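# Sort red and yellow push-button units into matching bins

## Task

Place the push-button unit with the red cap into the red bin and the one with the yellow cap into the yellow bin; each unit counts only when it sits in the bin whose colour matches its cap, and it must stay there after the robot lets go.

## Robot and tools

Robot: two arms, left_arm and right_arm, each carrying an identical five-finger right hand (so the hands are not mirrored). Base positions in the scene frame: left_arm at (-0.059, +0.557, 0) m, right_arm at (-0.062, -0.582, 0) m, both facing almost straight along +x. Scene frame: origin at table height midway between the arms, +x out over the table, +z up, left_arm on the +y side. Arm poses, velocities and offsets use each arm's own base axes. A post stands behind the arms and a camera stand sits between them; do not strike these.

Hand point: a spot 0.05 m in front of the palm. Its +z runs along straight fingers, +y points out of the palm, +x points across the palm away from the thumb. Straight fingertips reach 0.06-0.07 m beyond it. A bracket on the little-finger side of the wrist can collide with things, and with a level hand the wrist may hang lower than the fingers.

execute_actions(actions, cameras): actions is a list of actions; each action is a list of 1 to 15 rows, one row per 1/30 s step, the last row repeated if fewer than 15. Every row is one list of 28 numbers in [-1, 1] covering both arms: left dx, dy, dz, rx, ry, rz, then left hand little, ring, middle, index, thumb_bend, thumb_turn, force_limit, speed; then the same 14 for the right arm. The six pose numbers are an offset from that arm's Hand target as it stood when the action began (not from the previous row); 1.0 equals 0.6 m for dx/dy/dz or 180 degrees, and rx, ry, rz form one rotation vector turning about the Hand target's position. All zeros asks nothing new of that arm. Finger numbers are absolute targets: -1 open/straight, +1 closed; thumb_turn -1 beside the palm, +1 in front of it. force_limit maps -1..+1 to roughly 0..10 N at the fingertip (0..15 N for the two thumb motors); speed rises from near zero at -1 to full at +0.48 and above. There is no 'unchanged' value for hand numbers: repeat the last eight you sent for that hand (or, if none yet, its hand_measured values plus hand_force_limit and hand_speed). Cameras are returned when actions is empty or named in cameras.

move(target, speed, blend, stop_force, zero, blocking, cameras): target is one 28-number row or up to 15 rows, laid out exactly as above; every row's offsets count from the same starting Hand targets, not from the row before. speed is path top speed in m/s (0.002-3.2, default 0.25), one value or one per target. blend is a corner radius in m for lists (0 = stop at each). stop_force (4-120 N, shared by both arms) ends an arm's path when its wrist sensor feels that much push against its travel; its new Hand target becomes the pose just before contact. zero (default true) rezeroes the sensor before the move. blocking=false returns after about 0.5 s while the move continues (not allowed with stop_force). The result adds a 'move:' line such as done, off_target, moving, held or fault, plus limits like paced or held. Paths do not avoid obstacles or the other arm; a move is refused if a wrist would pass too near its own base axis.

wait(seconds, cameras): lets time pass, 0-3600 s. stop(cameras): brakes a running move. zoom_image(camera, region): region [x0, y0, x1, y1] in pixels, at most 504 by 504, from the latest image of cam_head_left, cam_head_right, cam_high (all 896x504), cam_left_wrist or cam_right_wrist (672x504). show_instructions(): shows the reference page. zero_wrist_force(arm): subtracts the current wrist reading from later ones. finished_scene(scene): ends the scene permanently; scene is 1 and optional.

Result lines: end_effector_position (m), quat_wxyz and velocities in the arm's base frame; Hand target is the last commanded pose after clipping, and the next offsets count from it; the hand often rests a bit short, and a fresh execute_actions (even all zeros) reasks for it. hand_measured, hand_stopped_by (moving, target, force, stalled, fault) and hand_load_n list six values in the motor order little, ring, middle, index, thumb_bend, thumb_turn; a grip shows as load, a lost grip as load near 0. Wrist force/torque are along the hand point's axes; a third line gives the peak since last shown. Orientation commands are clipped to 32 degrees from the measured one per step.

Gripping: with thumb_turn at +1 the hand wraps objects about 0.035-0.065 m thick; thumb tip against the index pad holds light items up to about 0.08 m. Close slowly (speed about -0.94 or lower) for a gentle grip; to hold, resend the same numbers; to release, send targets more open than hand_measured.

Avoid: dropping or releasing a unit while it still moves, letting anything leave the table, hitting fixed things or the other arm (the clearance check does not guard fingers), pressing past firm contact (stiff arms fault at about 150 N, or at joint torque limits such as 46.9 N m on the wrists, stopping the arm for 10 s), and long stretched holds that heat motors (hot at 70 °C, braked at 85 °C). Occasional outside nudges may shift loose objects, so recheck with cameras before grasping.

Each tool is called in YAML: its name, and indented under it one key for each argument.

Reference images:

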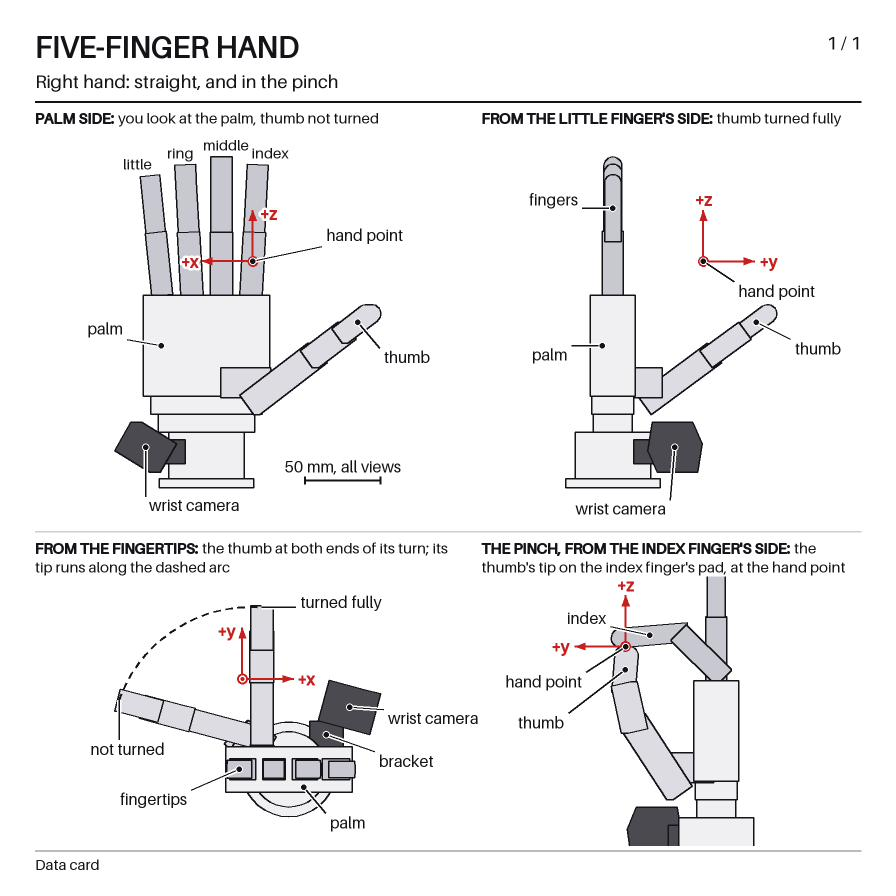

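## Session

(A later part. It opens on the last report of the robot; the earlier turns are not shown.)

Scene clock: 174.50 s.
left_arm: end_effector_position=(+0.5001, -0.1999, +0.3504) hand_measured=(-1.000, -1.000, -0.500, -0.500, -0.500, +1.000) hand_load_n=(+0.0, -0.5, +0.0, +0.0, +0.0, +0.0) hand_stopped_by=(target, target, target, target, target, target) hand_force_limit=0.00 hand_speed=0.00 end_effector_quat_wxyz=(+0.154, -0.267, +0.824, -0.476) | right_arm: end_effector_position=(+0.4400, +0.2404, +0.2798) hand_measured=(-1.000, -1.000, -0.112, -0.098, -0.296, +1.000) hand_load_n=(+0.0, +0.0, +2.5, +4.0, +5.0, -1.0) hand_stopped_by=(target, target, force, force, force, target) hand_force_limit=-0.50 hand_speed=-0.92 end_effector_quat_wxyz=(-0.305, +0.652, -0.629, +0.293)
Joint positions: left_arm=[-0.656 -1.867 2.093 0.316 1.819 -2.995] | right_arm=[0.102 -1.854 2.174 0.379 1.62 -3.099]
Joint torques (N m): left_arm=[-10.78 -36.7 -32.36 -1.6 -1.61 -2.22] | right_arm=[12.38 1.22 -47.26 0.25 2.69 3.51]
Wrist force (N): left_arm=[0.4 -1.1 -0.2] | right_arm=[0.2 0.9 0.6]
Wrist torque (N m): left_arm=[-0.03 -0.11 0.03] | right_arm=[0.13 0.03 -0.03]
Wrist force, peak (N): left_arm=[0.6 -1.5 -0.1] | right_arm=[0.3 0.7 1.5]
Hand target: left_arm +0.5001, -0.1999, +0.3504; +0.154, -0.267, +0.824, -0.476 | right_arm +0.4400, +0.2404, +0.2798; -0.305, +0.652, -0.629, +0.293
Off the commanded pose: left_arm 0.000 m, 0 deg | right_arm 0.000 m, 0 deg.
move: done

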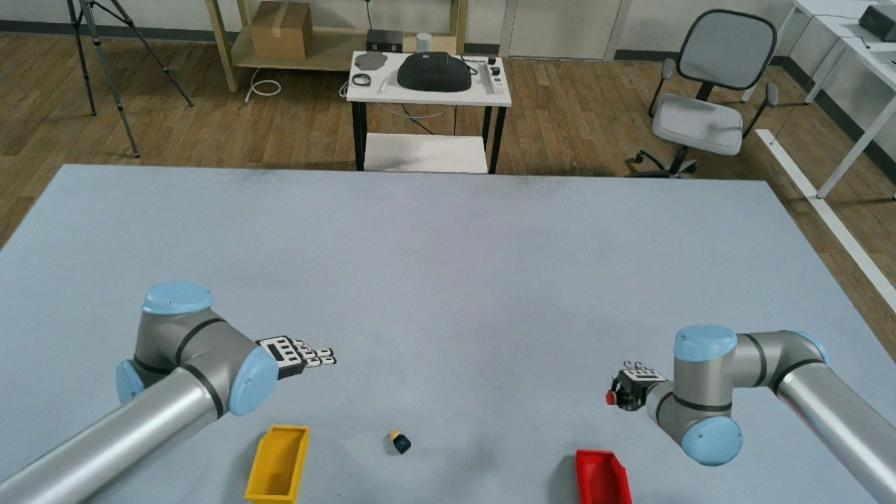

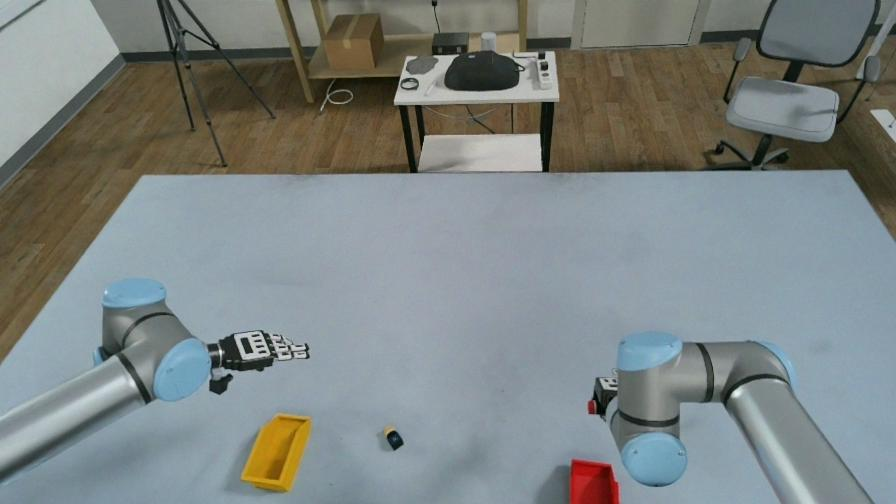

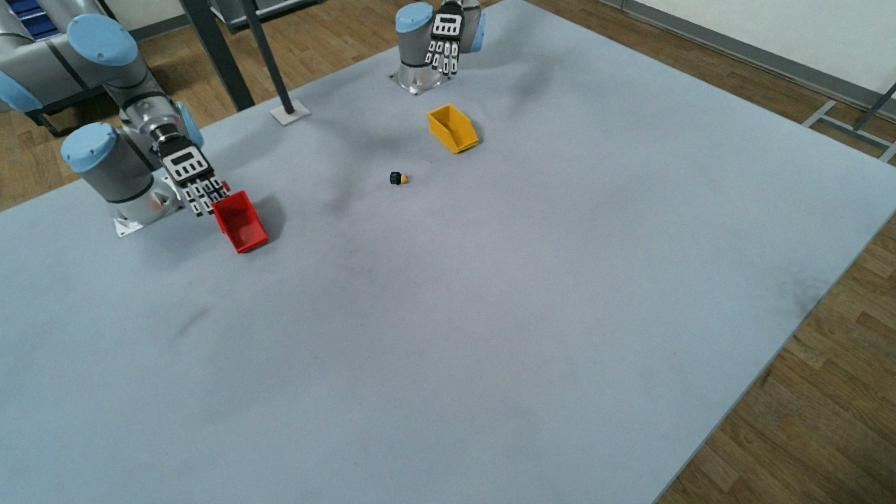

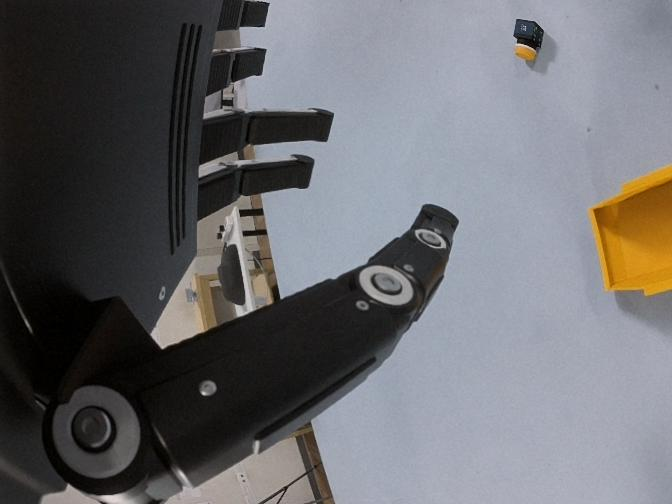

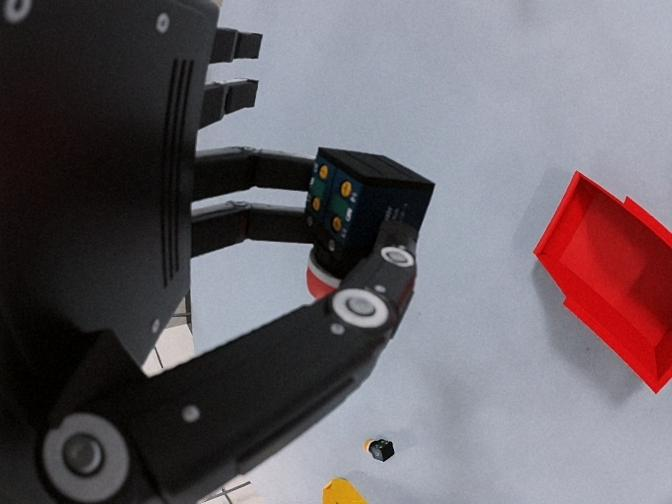

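move:
  target: [0,0,0,0,0,0,-1,-1,-0.5,-0.5,-0.5,1,0,0,-0.125,-0.0273,-0.25,0,0,0.014,-1,-1,0,0,-0.05,1,-0.5,-0.92]
  speed: 0.12
  cameras: ["all"]

zoom_image:
  camera: "cam_head_left"
  region: [540, 400, 680, 504]

zoom_image:
  camera: "cam_high"
  region: [170, 140, 300, 270]

zoom_image:
  camera: "cam_head_right"
  region: [540, 400, 680, 504]

Scene clock: 184.10 s.
left_arm: end_effector_position=(+0.5001, -0.1999, +0.3504) hand_measured=(-1.000, -1.000, -0.500, -0.500, -0.500, +1.000) hand_load_n=(-0.5, +0.0, +0.0, +0.0, +0.0, +0.0) hand_stopped_by=(target, target, target, target, target, target) hand_force_limit=0.00 hand_speed=0.00 end_effector_quat_wxyz=(+0.154, -0.267, +0.824, -0.476) | right_arm: end_effector_position=(+0.3650, +0.2240, +0.1299) hand_measured=(-1.000, -1.000, -0.112, -0.098, -0.296, +1.000) hand_load_n=(+0.0, +0.0, +2.5, +4.0, +5.0, -1.0) hand_stopped_by=(target, target, force, force, force, target) hand_force_limit=-0.50 hand_speed=-0.92 end_effector_quat_wxyz=(-0.311, +0.666, -0.614, +0.287)
Joint positions: left_arm=[-0.656 -1.867 2.093 0.316 1.819 -2.995] | right_arm=[0.028 -1.88 2.484 0.094 1.53 -3.175]
Joint torques (N m): left_arm=[-10.59 -34.07 -32.04 -1.55 -1.37 -2.4] | right_arm=[-9.67 7.61 -23.54 -2.85 -2.98 -2.67]
Wrist force (N): left_arm=[0.5 -1.2 -0.2] | right_arm=[0.1 0.8 1.1]
Wrist torque (N m): left_arm=[-0.03 -0.12 0.03] | right_arm=[0.09 0.07 0.16]
Wrist force, peak (N): left_arm=[0.5 -1.7 0.0] | right_arm=[0.1 1.2 1.4]
Hand target: left_arm +0.5001, -0.1999, +0.3504; +0.154, -0.267, +0.824, -0.476 | right_arm +0.3650, +0.2240, +0.1298; -0.311, +0.666, -0.614, +0.287
Off the commanded pose: left_arm 0.000 m, 0 deg | right_arm 0.000 m, 0 deg.
move: done

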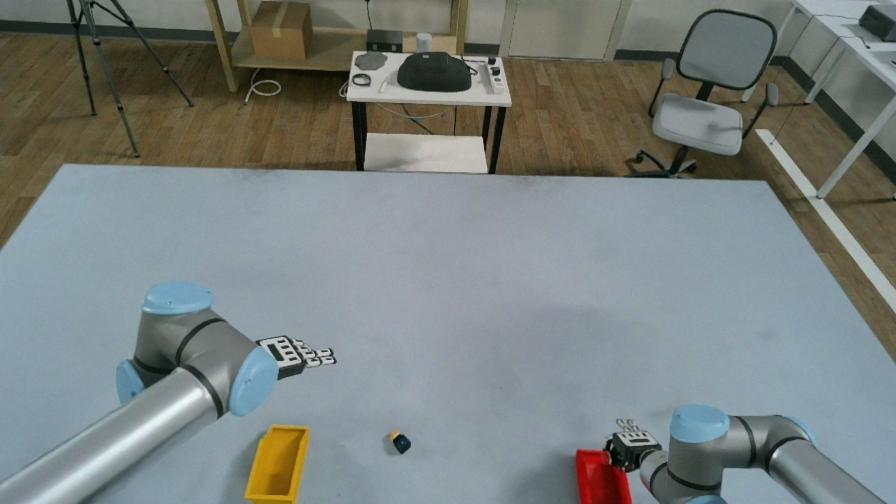

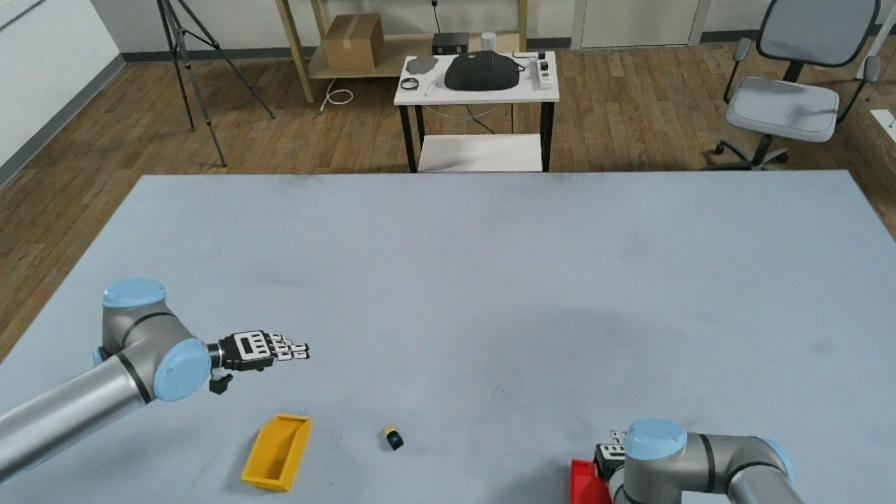

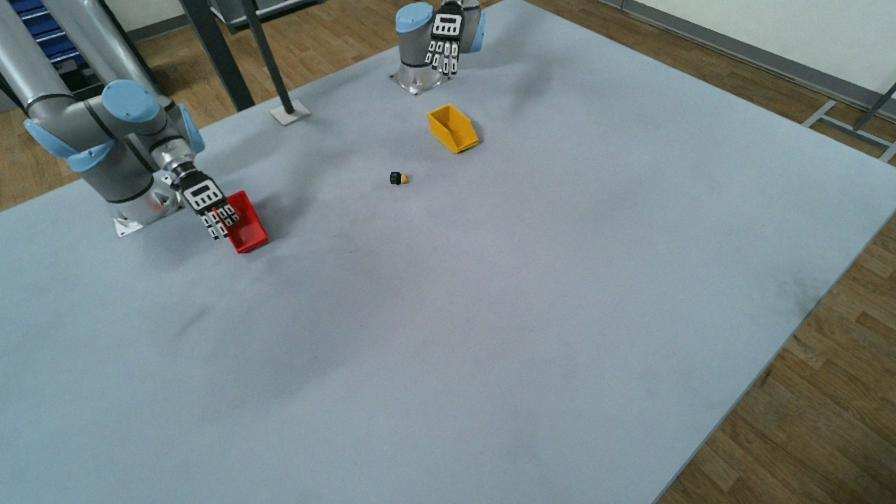

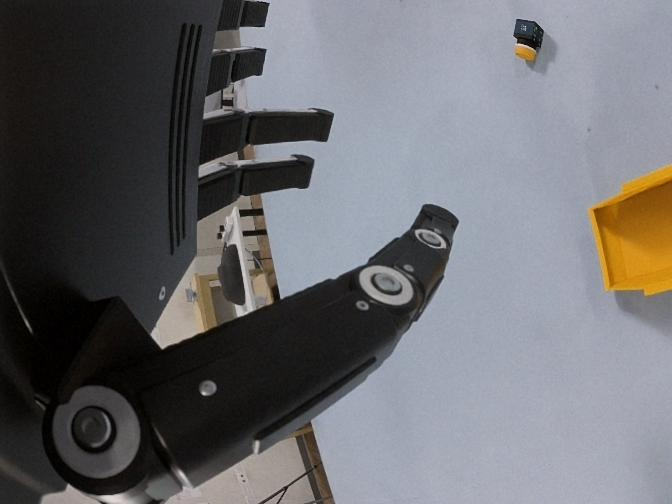

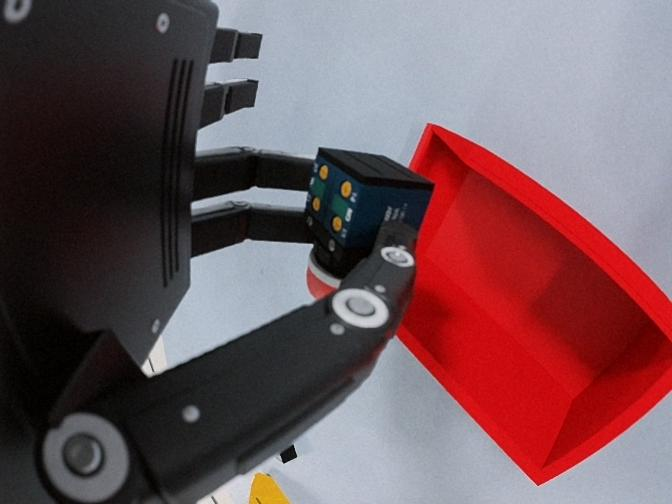

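Scaled by 3.600 from the camera's image (finer frame: 1280x720).

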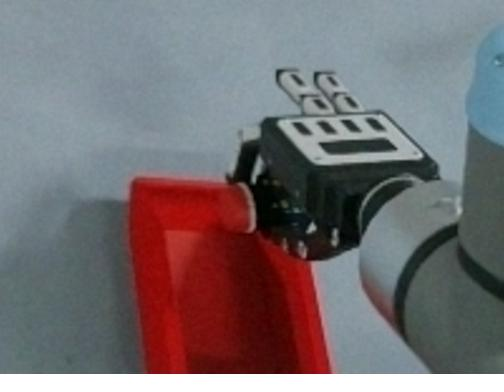

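Scaled by 3.877 from the camera's image (finer frame: 1280x720).

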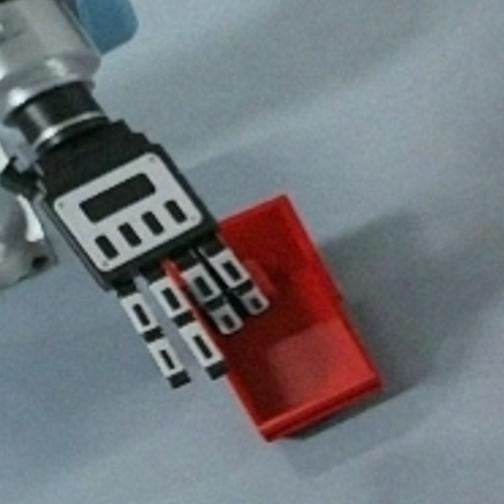

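Scaled by 3.600 from the camera's image (finer frame: 1280x720).

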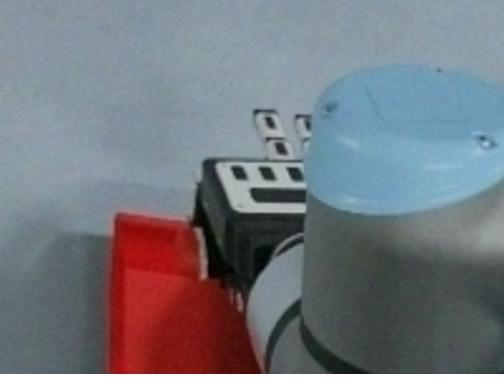

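move:
  target: [0,0,0,0,0,0,-1,-1,-0.5,-0.5,-0.5,1,0,0,0.0,0.044,-0.04,0,0,-0.008,-1,-1,0,0,-0.05,1,-0.5,-0.92]
  speed: 0.08
  cameras: ["all"]

zoom_image:
  camera: "cam_head_left"
  region: [550, 420, 650, 504]

zoom_image:
  camera: "cam_high"
  region: [170, 150, 290, 270]

zoom_image:
  camera: "cam_head_right"
  region: [540, 420, 640, 504]

Scene clock: 194.50 s.
left_arm: end_effector_position=(+0.5001, -0.1999, +0.3504) hand_measured=(-1.000, -1.000, -0.500, -0.500, -0.500, +1.000) hand_load_n=(+0.0, +0.0, +0.0, +0.0, +0.0, +0.0) hand_stopped_by=(target, target, target, target, target, target) hand_force_limit=0.00 hand_speed=0.00 end_effector_quat_wxyz=(+0.154, -0.267, +0.824, -0.476) | right_arm: end_effector_position=(+0.3650, +0.2503, +0.1058) hand_measured=(-1.000, -1.000, -0.112, -0.098, -0.296, +1.000) hand_load_n=(+0.0, +0.0, +2.5, +4.0, +5.0, -0.5) hand_stopped_by=(target, target, force, force, force, target) hand_force_limit=-0.50 hand_speed=-0.92 end_effector_quat_wxyz=(-0.307, +0.658, -0.623, +0.290) end_effector_velocity=(+0.000, +0.001, +0.000) end_effector_angular_velocity=(+0.000, +0.000, +0.002)
Joint positions: left_arm=[-0.656 -1.867 2.093 0.316 1.819 -2.995] | right_arm=[0.166 -1.785 2.476 0.01 1.655 -3.07]
Joint velocities: left_arm=[within noise] | right_arm=[0.005 0.002 -0.001 -0.001 0.003 0.002]
Joint torques (N m): left_arm=[-9.62 -33.86 -32.59 -1.78 -1.41 -2.54] | right_arm=[11.73 3.71 -40.7 -3.16 2.58 4.09]
Wrist force (N): left_arm=[0.4 -1.1 -0.1] | right_arm=[0.0 0.1 0.6]
Wrist torque (N m): left_arm=[-0.03 -0.11 0.03] | right_arm=[-0.01 0.06 -0.07]
Wrist force, peak (N): left_arm=[0.7 -1.4 -0.1] | right_arm=[0.2 0.6 1.4]
Hand target: left_arm +0.5001, -0.1999, +0.3504; +0.154, -0.267, +0.824, -0.476 | right_arm +0.3650, +0.2504, +0.1058; -0.307, +0.658, -0.623, +0.290
Off the commanded pose: left_arm 0.000 m, 0 deg | right_arm 0.000 m, 0 deg.
move: done

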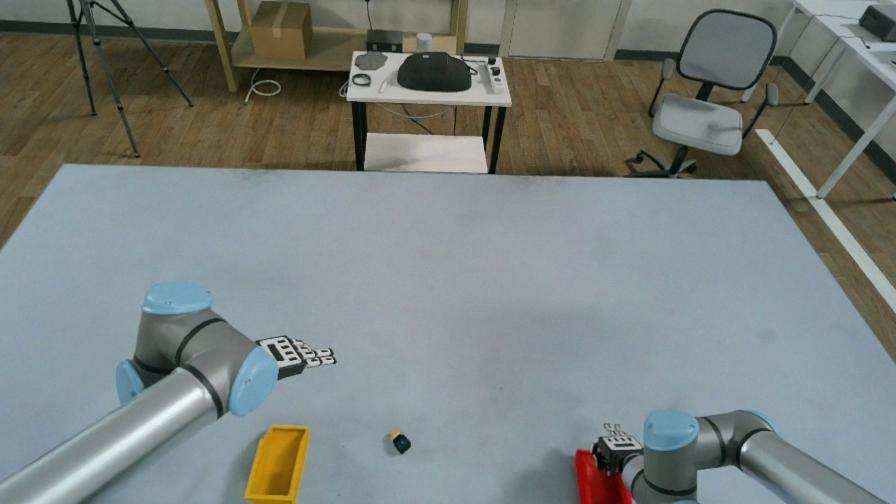

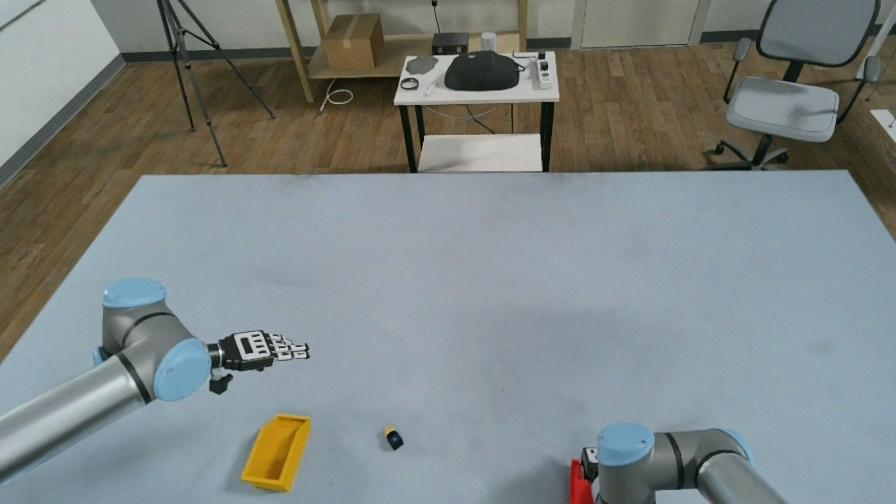

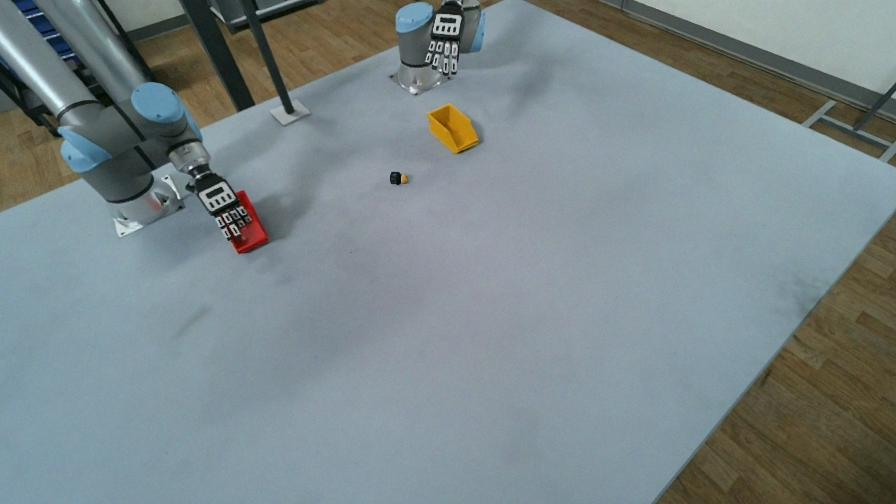

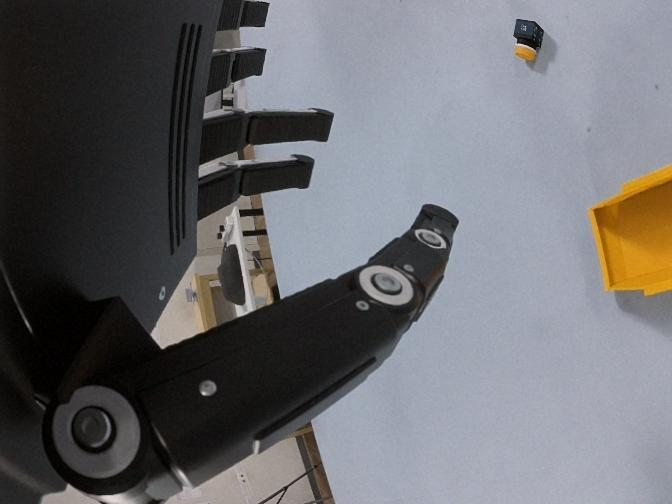

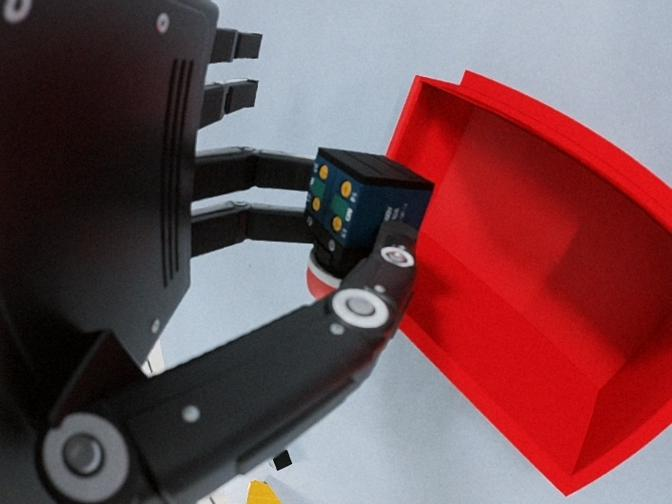

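Scaled by 5.040 from the camera's image (finer frame: 1280x720).

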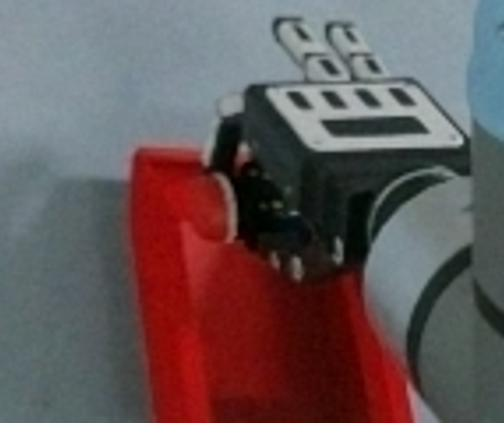

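Scaled by 4.200 from the camera's image (finer frame: 1280x720).

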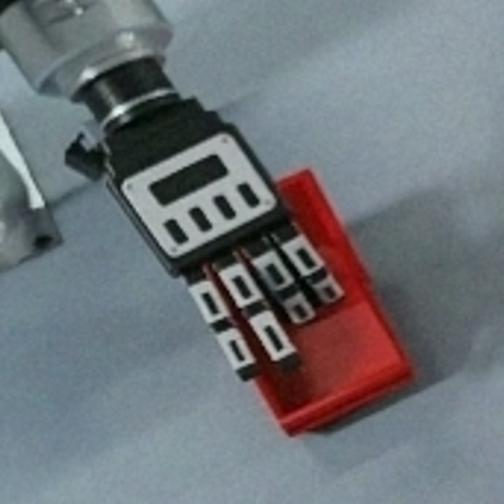

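Scaled by 5.040 from the camera's image (finer frame: 1280x720).

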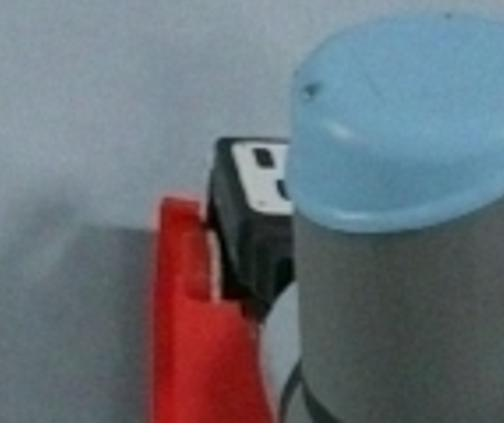

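move:
  target:
    - [0,0,0,0,0,0,-1,-1,-0.5,-0.5,-0.5,1,0,0,0,0,0.09,0,0,0,-1,-1,0,0,-0.05,1,-0.5,-0.92]
    - [0,0,0,0,0,0,-1,-1,-0.5,-0.5,-0.5,1,0,0,0.225,-0.084,0.09,0.003,-0.0555,0,-1,-1,0,0,-0.05,1,-0.5,-0.92]
    - [0,0,0,0,0,0,-1,-1,-0.5,-0.5,-0.5,1,0,0,0.225,-0.084,-0.108,0.003,-0.0555,0,-1,-1,0,0,-0.05,1,-0.5,-0.92]
  speed: 0.12
  blend: [0.02,0.02,0]

move:
  target: [0,0,0,0,0,0,-1,-1,-0.5,-0.5,-0.5,1,0,0,0,0,-0.04,0,0,0,-1,-1,0,0,-0.05,1,-0.5,-0.92]
  speed: 0.01
  stop_force: 4
  cameras: ["cam_head_left","cam_right_wrist","cam_high"]

Scene clock: 207.40 s.
left_arm: end_effector_position=(+0.5001, -0.1999, +0.3504) hand_measured=(-1.000, -1.000, -0.500, -0.500, -0.500, +1.000) hand_load_n=(+0.0, +0.0, +0.0, +0.0, +0.0, +0.0) hand_stopped_by=(target, target, target, target, target, target) hand_force_limit=0.00 hand_speed=0.00 end_effector_quat_wxyz=(+0.154, -0.267, +0.824, -0.476) | right_arm: end_effector_position=(+0.5000, +0.2000, +0.0411) hand_measured=(-1.000, -1.000, -0.112, -0.098, -0.296, +1.000) hand_load_n=(+0.0, +0.0, +2.5, +4.0, +5.0, -1.0) hand_stopped_by=(target, target, force, force, force, target) hand_force_limit=-0.50 hand_speed=-0.92 end_effector_quat_wxyz=(-0.363, +0.629, -0.595, +0.344)
Joint positions: left_arm=[-0.656 -1.867 2.093 0.316 1.819 -2.995] | right_arm=[-0.055 -1.544 2.488 -0.418 1.475 -3.197]
Joint torques (N m): left_arm=[-10.21 -35.55 -31.81 -1.72 -1.43 -2.58] | right_arm=[10.91 -9.49 -12.53 -3.52 1.97 4.01]
Wrist force (N): left_arm=[0.2 -1.2 0.2] | right_arm=[0.0 0.8 0.9]
Wrist torque (N m): left_arm=[-0.07 -0.09 0.01] | right_arm=[0.05 0.04 -0.01]
Wrist force, peak (N): left_arm=[0.6 -1.5 0.1] | right_arm=[-0.2 1.6 1.0]
Hand target: left_arm +0.5001, -0.1999, +0.3504; +0.154, -0.267, +0.824, -0.476 | right_arm +0.5000, +0.2000, +0.0410; -0.363, +0.629, -0.595, +0.344
Off the commanded pose: left_arm 0.000 m, 0 deg | right_arm 0.000 m, 0 deg.
move: done

Scene clock: 210.60 s.
left_arm: end_effector_position=(+0.5001, -0.1999, +0.3504) hand_measured=(-1.000, -1.000, -0.500, -0.500, -0.500, +1.000) hand_load_n=(+0.0, +0.0, +0.0, +0.0, +0.0, +0.5) hand_stopped_by=(target, target, target, target, target, target) hand_force_limit=0.00 hand_speed=0.00 end_effector_quat_wxyz=(+0.154, -0.267, +0.824, -0.476) | right_arm: end_effector_position=(+0.5000, +0.2000, +0.0226) hand_measured=(-1.000, -1.000, -0.112, -0.098, -0.296, +1.000) hand_load_n=(+0.0, +0.0, +3.0, +3.5, +5.0, -0.5) hand_stopped_by=(target, target, force, force, force, target) hand_force_limit=-0.50 hand_speed=-0.92 end_effector_quat_wxyz=(-0.363, +0.629, -0.595, +0.344)
Joint positions: left_arm=[-0.656 -1.867 2.093 0.316 1.819 -2.995] | right_arm=[-0.055 -1.503 2.5 -0.472 1.475 -3.197]
Joint torques (N m): left_arm=[-7.28 -33.32 -31.89 -1.5 -1.38 -2.41] | right_arm=[9.32 -37.82 -32.19 4.08 1.64 3.01]
Wrist force (N): left_arm=[0.5 -1.2 0.2] | right_arm=[-0.3 0.6 1.0]
Wrist torque (N m): left_arm=[-0.07 -0.13 0.03] | right_arm=[0.03 0.09 -0.05]
Wrist force, peak (N): left_arm=[0.1 -1.6 0.3] | right_arm=[0.7 -5.9 -5.4]
Hand target: left_arm +0.5001, -0.1999, +0.3504; +0.154, -0.267, +0.824, -0.476 | right_arm +0.5000, +0.2000, +0.0226; -0.363, +0.629, -0.595, +0.344 (not the last commanded pose)
Off the commanded pose: left_arm 0.000 m, 0 deg | right_arm 0.006 m, 0 deg.
move: contact (right_arm)
Images, in order (width x height): cam_head_left 896x504, cam_high 896x504, cam_right_wrist 672x504.

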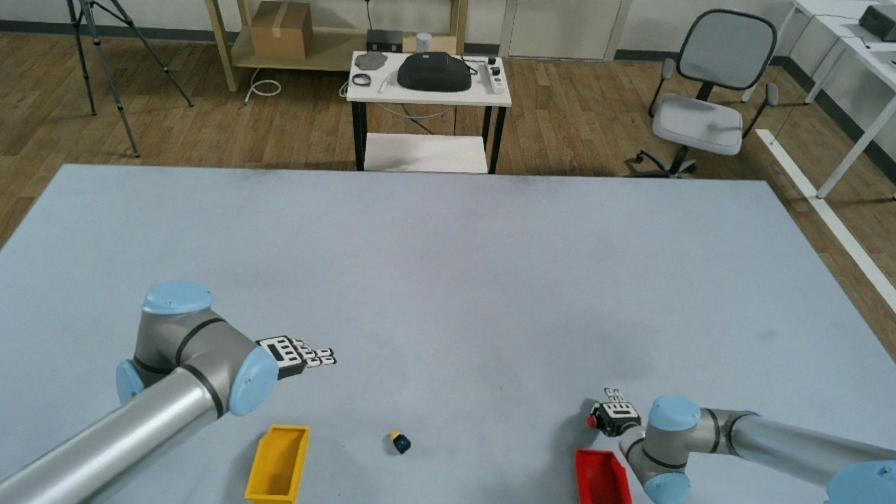

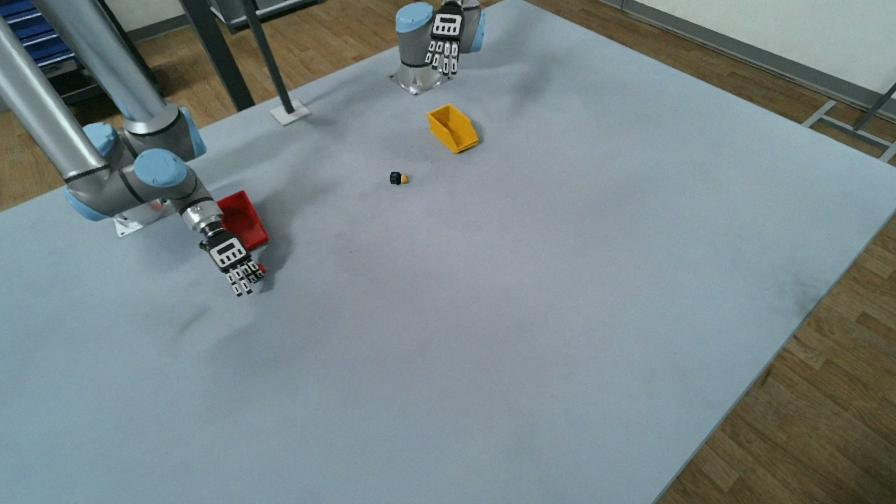

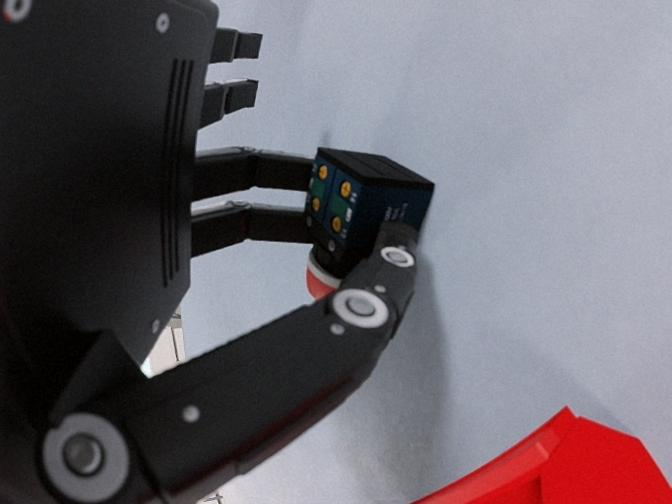

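move:
  target: [0,0,0,0,0,0,-1,-1,-0.5,-0.5,-0.5,1,0,0,0,0,0,0,0,0,-1,-1,-0.45,-0.45,-0.5,1,-0.5,-0.9]
  cameras: ["cam_head_left","cam_right_wrist","cam_high"]

zoom_image:
  camera: "cam_head_left"
  region: [550, 370, 650, 450]

Scene clock: 213.10 s.
left_arm: end_effector_position=(+0.5001, -0.1999, +0.3504) hand_measured=(-1.000, -1.000, -0.500, -0.500, -0.500, +1.000) hand_load_n=(+0.0, +0.0, +0.0, +0.0, +0.0, +0.0) hand_stopped_by=(target, target, target, target, target, target) hand_force_limit=0.00 hand_speed=0.00 end_effector_quat_wxyz=(+0.154, -0.267, +0.824, -0.476) | right_arm: end_effector_position=(+0.5000, +0.2000, +0.0226) hand_measured=(-1.000, -1.000, -0.450, -0.450, -0.500, +1.000) hand_load_n=(+0.0, +0.0, +0.0, +0.0, +0.0, +0.0) hand_stopped_by=(target, target, target, target, target, target) hand_force_limit=-0.50 hand_speed=-0.90 end_effector_quat_wxyz=(-0.363, +0.629, -0.595, +0.344)
Joint positions: left_arm=[-0.656 -1.867 2.093 0.316 1.819 -2.995] | right_arm=[-0.055 -1.503 2.5 -0.472 1.475 -3.197]
Joint torques (N m): left_arm=[-10.64 -34 -31.61 -1.37 -1.09 -2.29] | right_arm=[1.27 -36.43 -30.17 3.57 1.58 3.35]
Wrist force (N): left_arm=[0.5 -1.3 0.1] | right_arm=[-0.2 0.3 0.9]
Wrist torque (N m): left_arm=[-0.07 -0.14 0.03] | right_arm=[0.05 0.06 -0.03]
Wrist force, peak (N): left_arm=[0.8 -1.5 0.1] | right_arm=[0.0 1.2 1.0]
Hand target: left_arm +0.5001, -0.1999, +0.3504; +0.154, -0.267, +0.824, -0.476 | right_arm +0.5000, +0.2000, +0.0226; -0.363, +0.629, -0.595, +0.344
Off the commanded pose: left_arm 0.000 m, 0 deg | right_arm 0.000 m, 0 deg.
move: done
Images, in order (width x height): cam_head_left 896x504, cam_high 896x504, cam_right_wrist 672x504.

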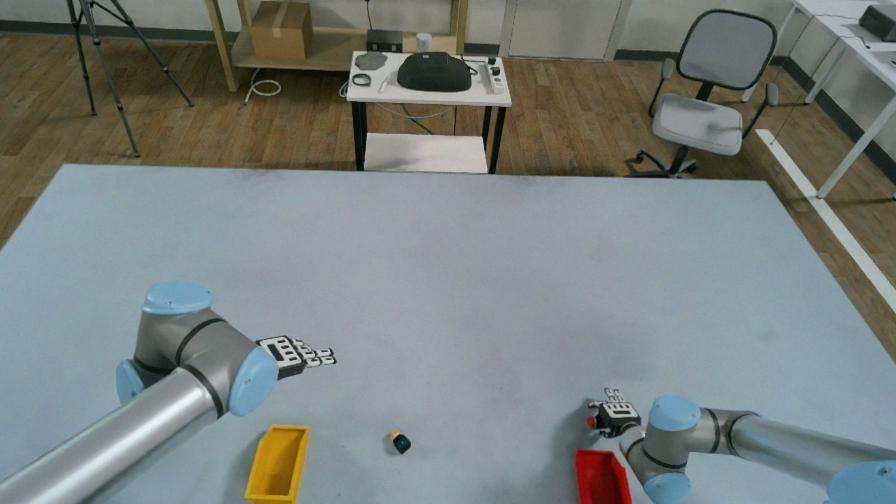

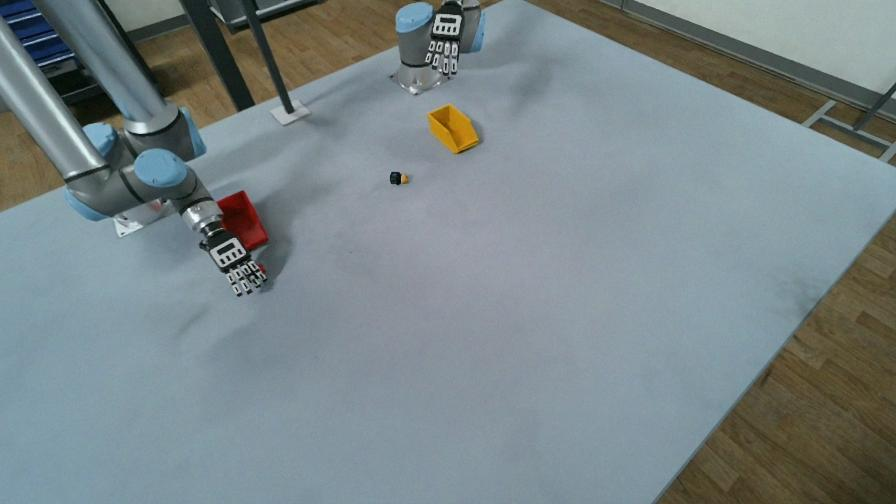

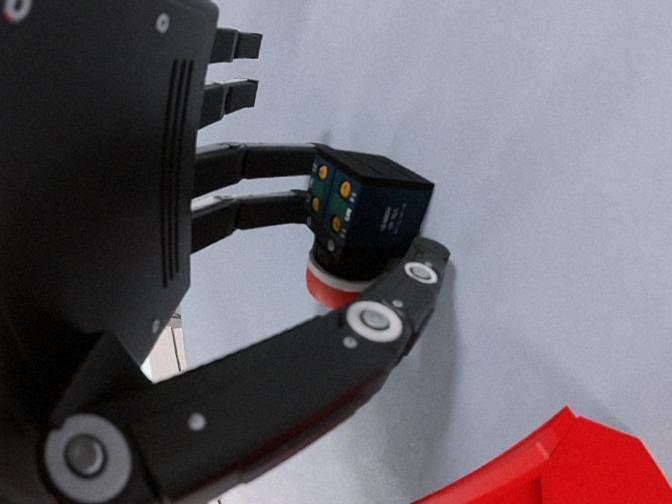

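Scaled by 5.040 from the camera's image (finer frame: 1280x720).

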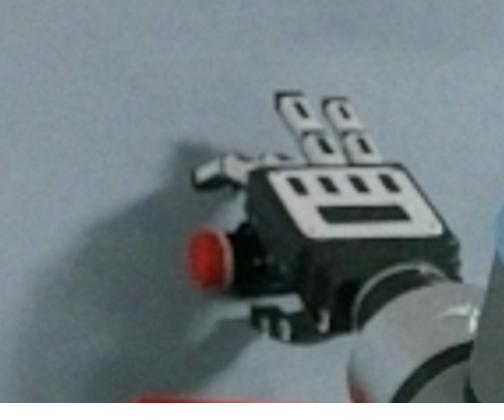

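move:
  target: [0,0,0,0,0,0,-1,-1,-0.5,-0.5,-0.5,1,0,0,-0.001,0.0185,0.0008,0,0,0,-1,-1,-0.45,-0.45,-0.5,1,-0.5,-0.9]
  speed: 0.03
  cameras: ["cam_right_wrist"]

move:
  target: [0,0,0,0,0,0,-1,-1,-0.5,-0.5,-0.5,1,0,0,0,0,0,0,0,0,-1,-1,0,0,-0.05,1,-0.5,-0.92]
  cameras: ["cam_head_left","cam_right_wrist"]

zoom_image:
  camera: "cam_head_left"
  region: [550, 370, 650, 450]

Scene clock: 215.20 s.
left_arm: end_effector_position=(+0.5001, -0.1999, +0.3504) hand_measured=(-1.000, -1.000, -0.500, -0.500, -0.500, +1.000) hand_load_n=(+0.0, +0.0, +0.0, +0.0, +0.0, +0.0) hand_stopped_by=(target, target, target, target, target, target) hand_force_limit=0.00 hand_speed=0.00 end_effector_quat_wxyz=(+0.154, -0.267, +0.824, -0.476) | right_arm: end_effector_position=(+0.4994, +0.2110, +0.0231) hand_measured=(-1.000, -1.000, -0.450, -0.450, -0.500, +1.000) hand_load_n=(+0.0, +0.0, +0.0, +0.0, +0.0, +0.0) hand_stopped_by=(target, target, target, target, target, target) hand_force_limit=-0.50 hand_speed=-0.90 end_effector_quat_wxyz=(-0.363, +0.629, -0.595, +0.344)
Joint positions: left_arm=[-0.656 -1.867 2.093 0.316 1.819 -2.995] | right_arm=[-0.017 -1.496 2.491 -0.47 1.507 -3.178]
Joint torques (N m): left_arm=[-10.36 -33.28 -32.7 -1.54 -1.18 -2.18] | right_arm=[9.63 -12.61 -32.04 4.39 2.45 3.89]
Wrist force (N): left_arm=[0.4 -1.4 0.0] | right_arm=[-0.3 0.4 0.8]
Wrist torque (N m): left_arm=[-0.09 -0.11 0.01] | right_arm=[0.05 0.08 -0.08]
Wrist force, peak (N): left_arm=[0.4 -1.6 0.1] | right_arm=[-0.2 0.4 1.0]
Hand target: left_arm +0.5001, -0.1999, +0.3504; +0.154, -0.267, +0.824, -0.476 | right_arm +0.4994, +0.2111, +0.0231; -0.363, +0.629, -0.595, +0.344
Off the commanded pose: left_arm 0.000 m, 0 deg | right_arm 0.000 m, 0 deg.
move: done

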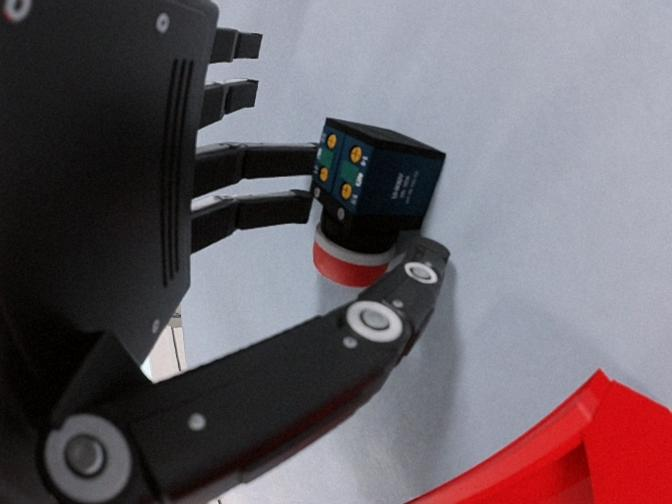

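Scene clock: 217.13 s.
left_arm: end_effector_position=(+0.5001, -0.1999, +0.3504) hand_measured=(-1.000, -1.000, -0.500, -0.500, -0.500, +1.000) hand_load_n=(+0.0, -0.5, +0.0, +0.0, +0.0, +0.0) hand_stopped_by=(target, target, target, target, target, target) hand_force_limit=0.00 hand_speed=0.00 end_effector_quat_wxyz=(+0.154, -0.267, +0.824, -0.476) | right_arm: end_effector_position=(+0.4994, +0.2111, +0.0231) hand_measured=(-1.000, -1.000, -0.100, -0.078, -0.314, +1.000) hand_load_n=(+0.0, +0.0, +2.5, +3.5, +4.5, +0.0) hand_stopped_by=(target, target, force, force, force, target) hand_force_limit=-0.50 hand_speed=-0.92 end_effector_quat_wxyz=(-0.363, +0.629, -0.595, +0.344)
Joint positions: left_arm=[-0.656 -1.867 2.093 0.316 1.819 -2.995] | right_arm=[-0.017 -1.496 2.491 -0.47 1.508 -3.178]
Joint torques (N m): left_arm=[-9.46 -33.64 -33.24 -1.49 -1.51 -2.27] | right_arm=[11.07 -12.53 -32.11 3.84 2.22 3.46]
Wrist force (N): left_arm=[0.3 -1.2 0.1] | right_arm=[-0.2 0.5 1.0]
Wrist torque (N m): left_arm=[-0.06 -0.09 0.01] | right_arm=[0.03 0.07 -0.08]
Wrist force, peak (N): left_arm=[0.4 -1.6 0.2] | right_arm=[-0.3 0.9 1.1]
Hand target: left_arm +0.5001, -0.1999, +0.3504; +0.154, -0.267, +0.824, -0.476 | right_arm +0.4994, +0.2111, +0.0231; -0.363, +0.629, -0.595, +0.344
Off the commanded pose: left_arm 0.000 m, 0 deg | right_arm 0.000 m, 0 deg.
move: done

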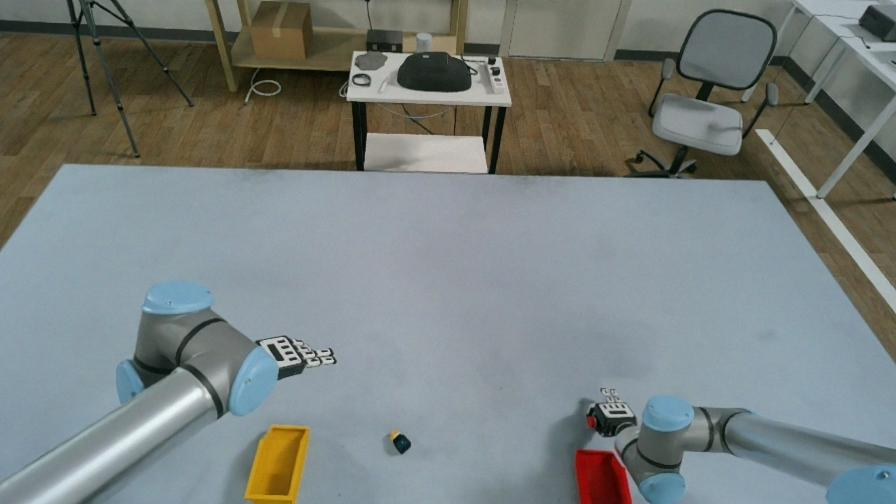

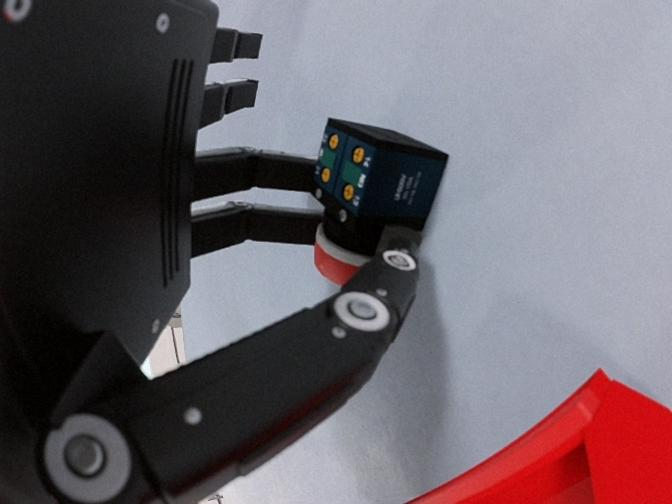

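Scaled by 5.040 from the camera's image (finer frame: 1280x720).

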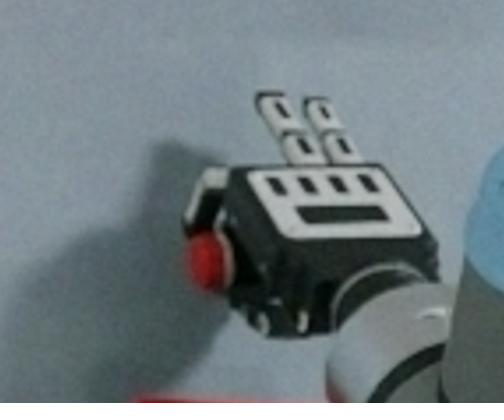

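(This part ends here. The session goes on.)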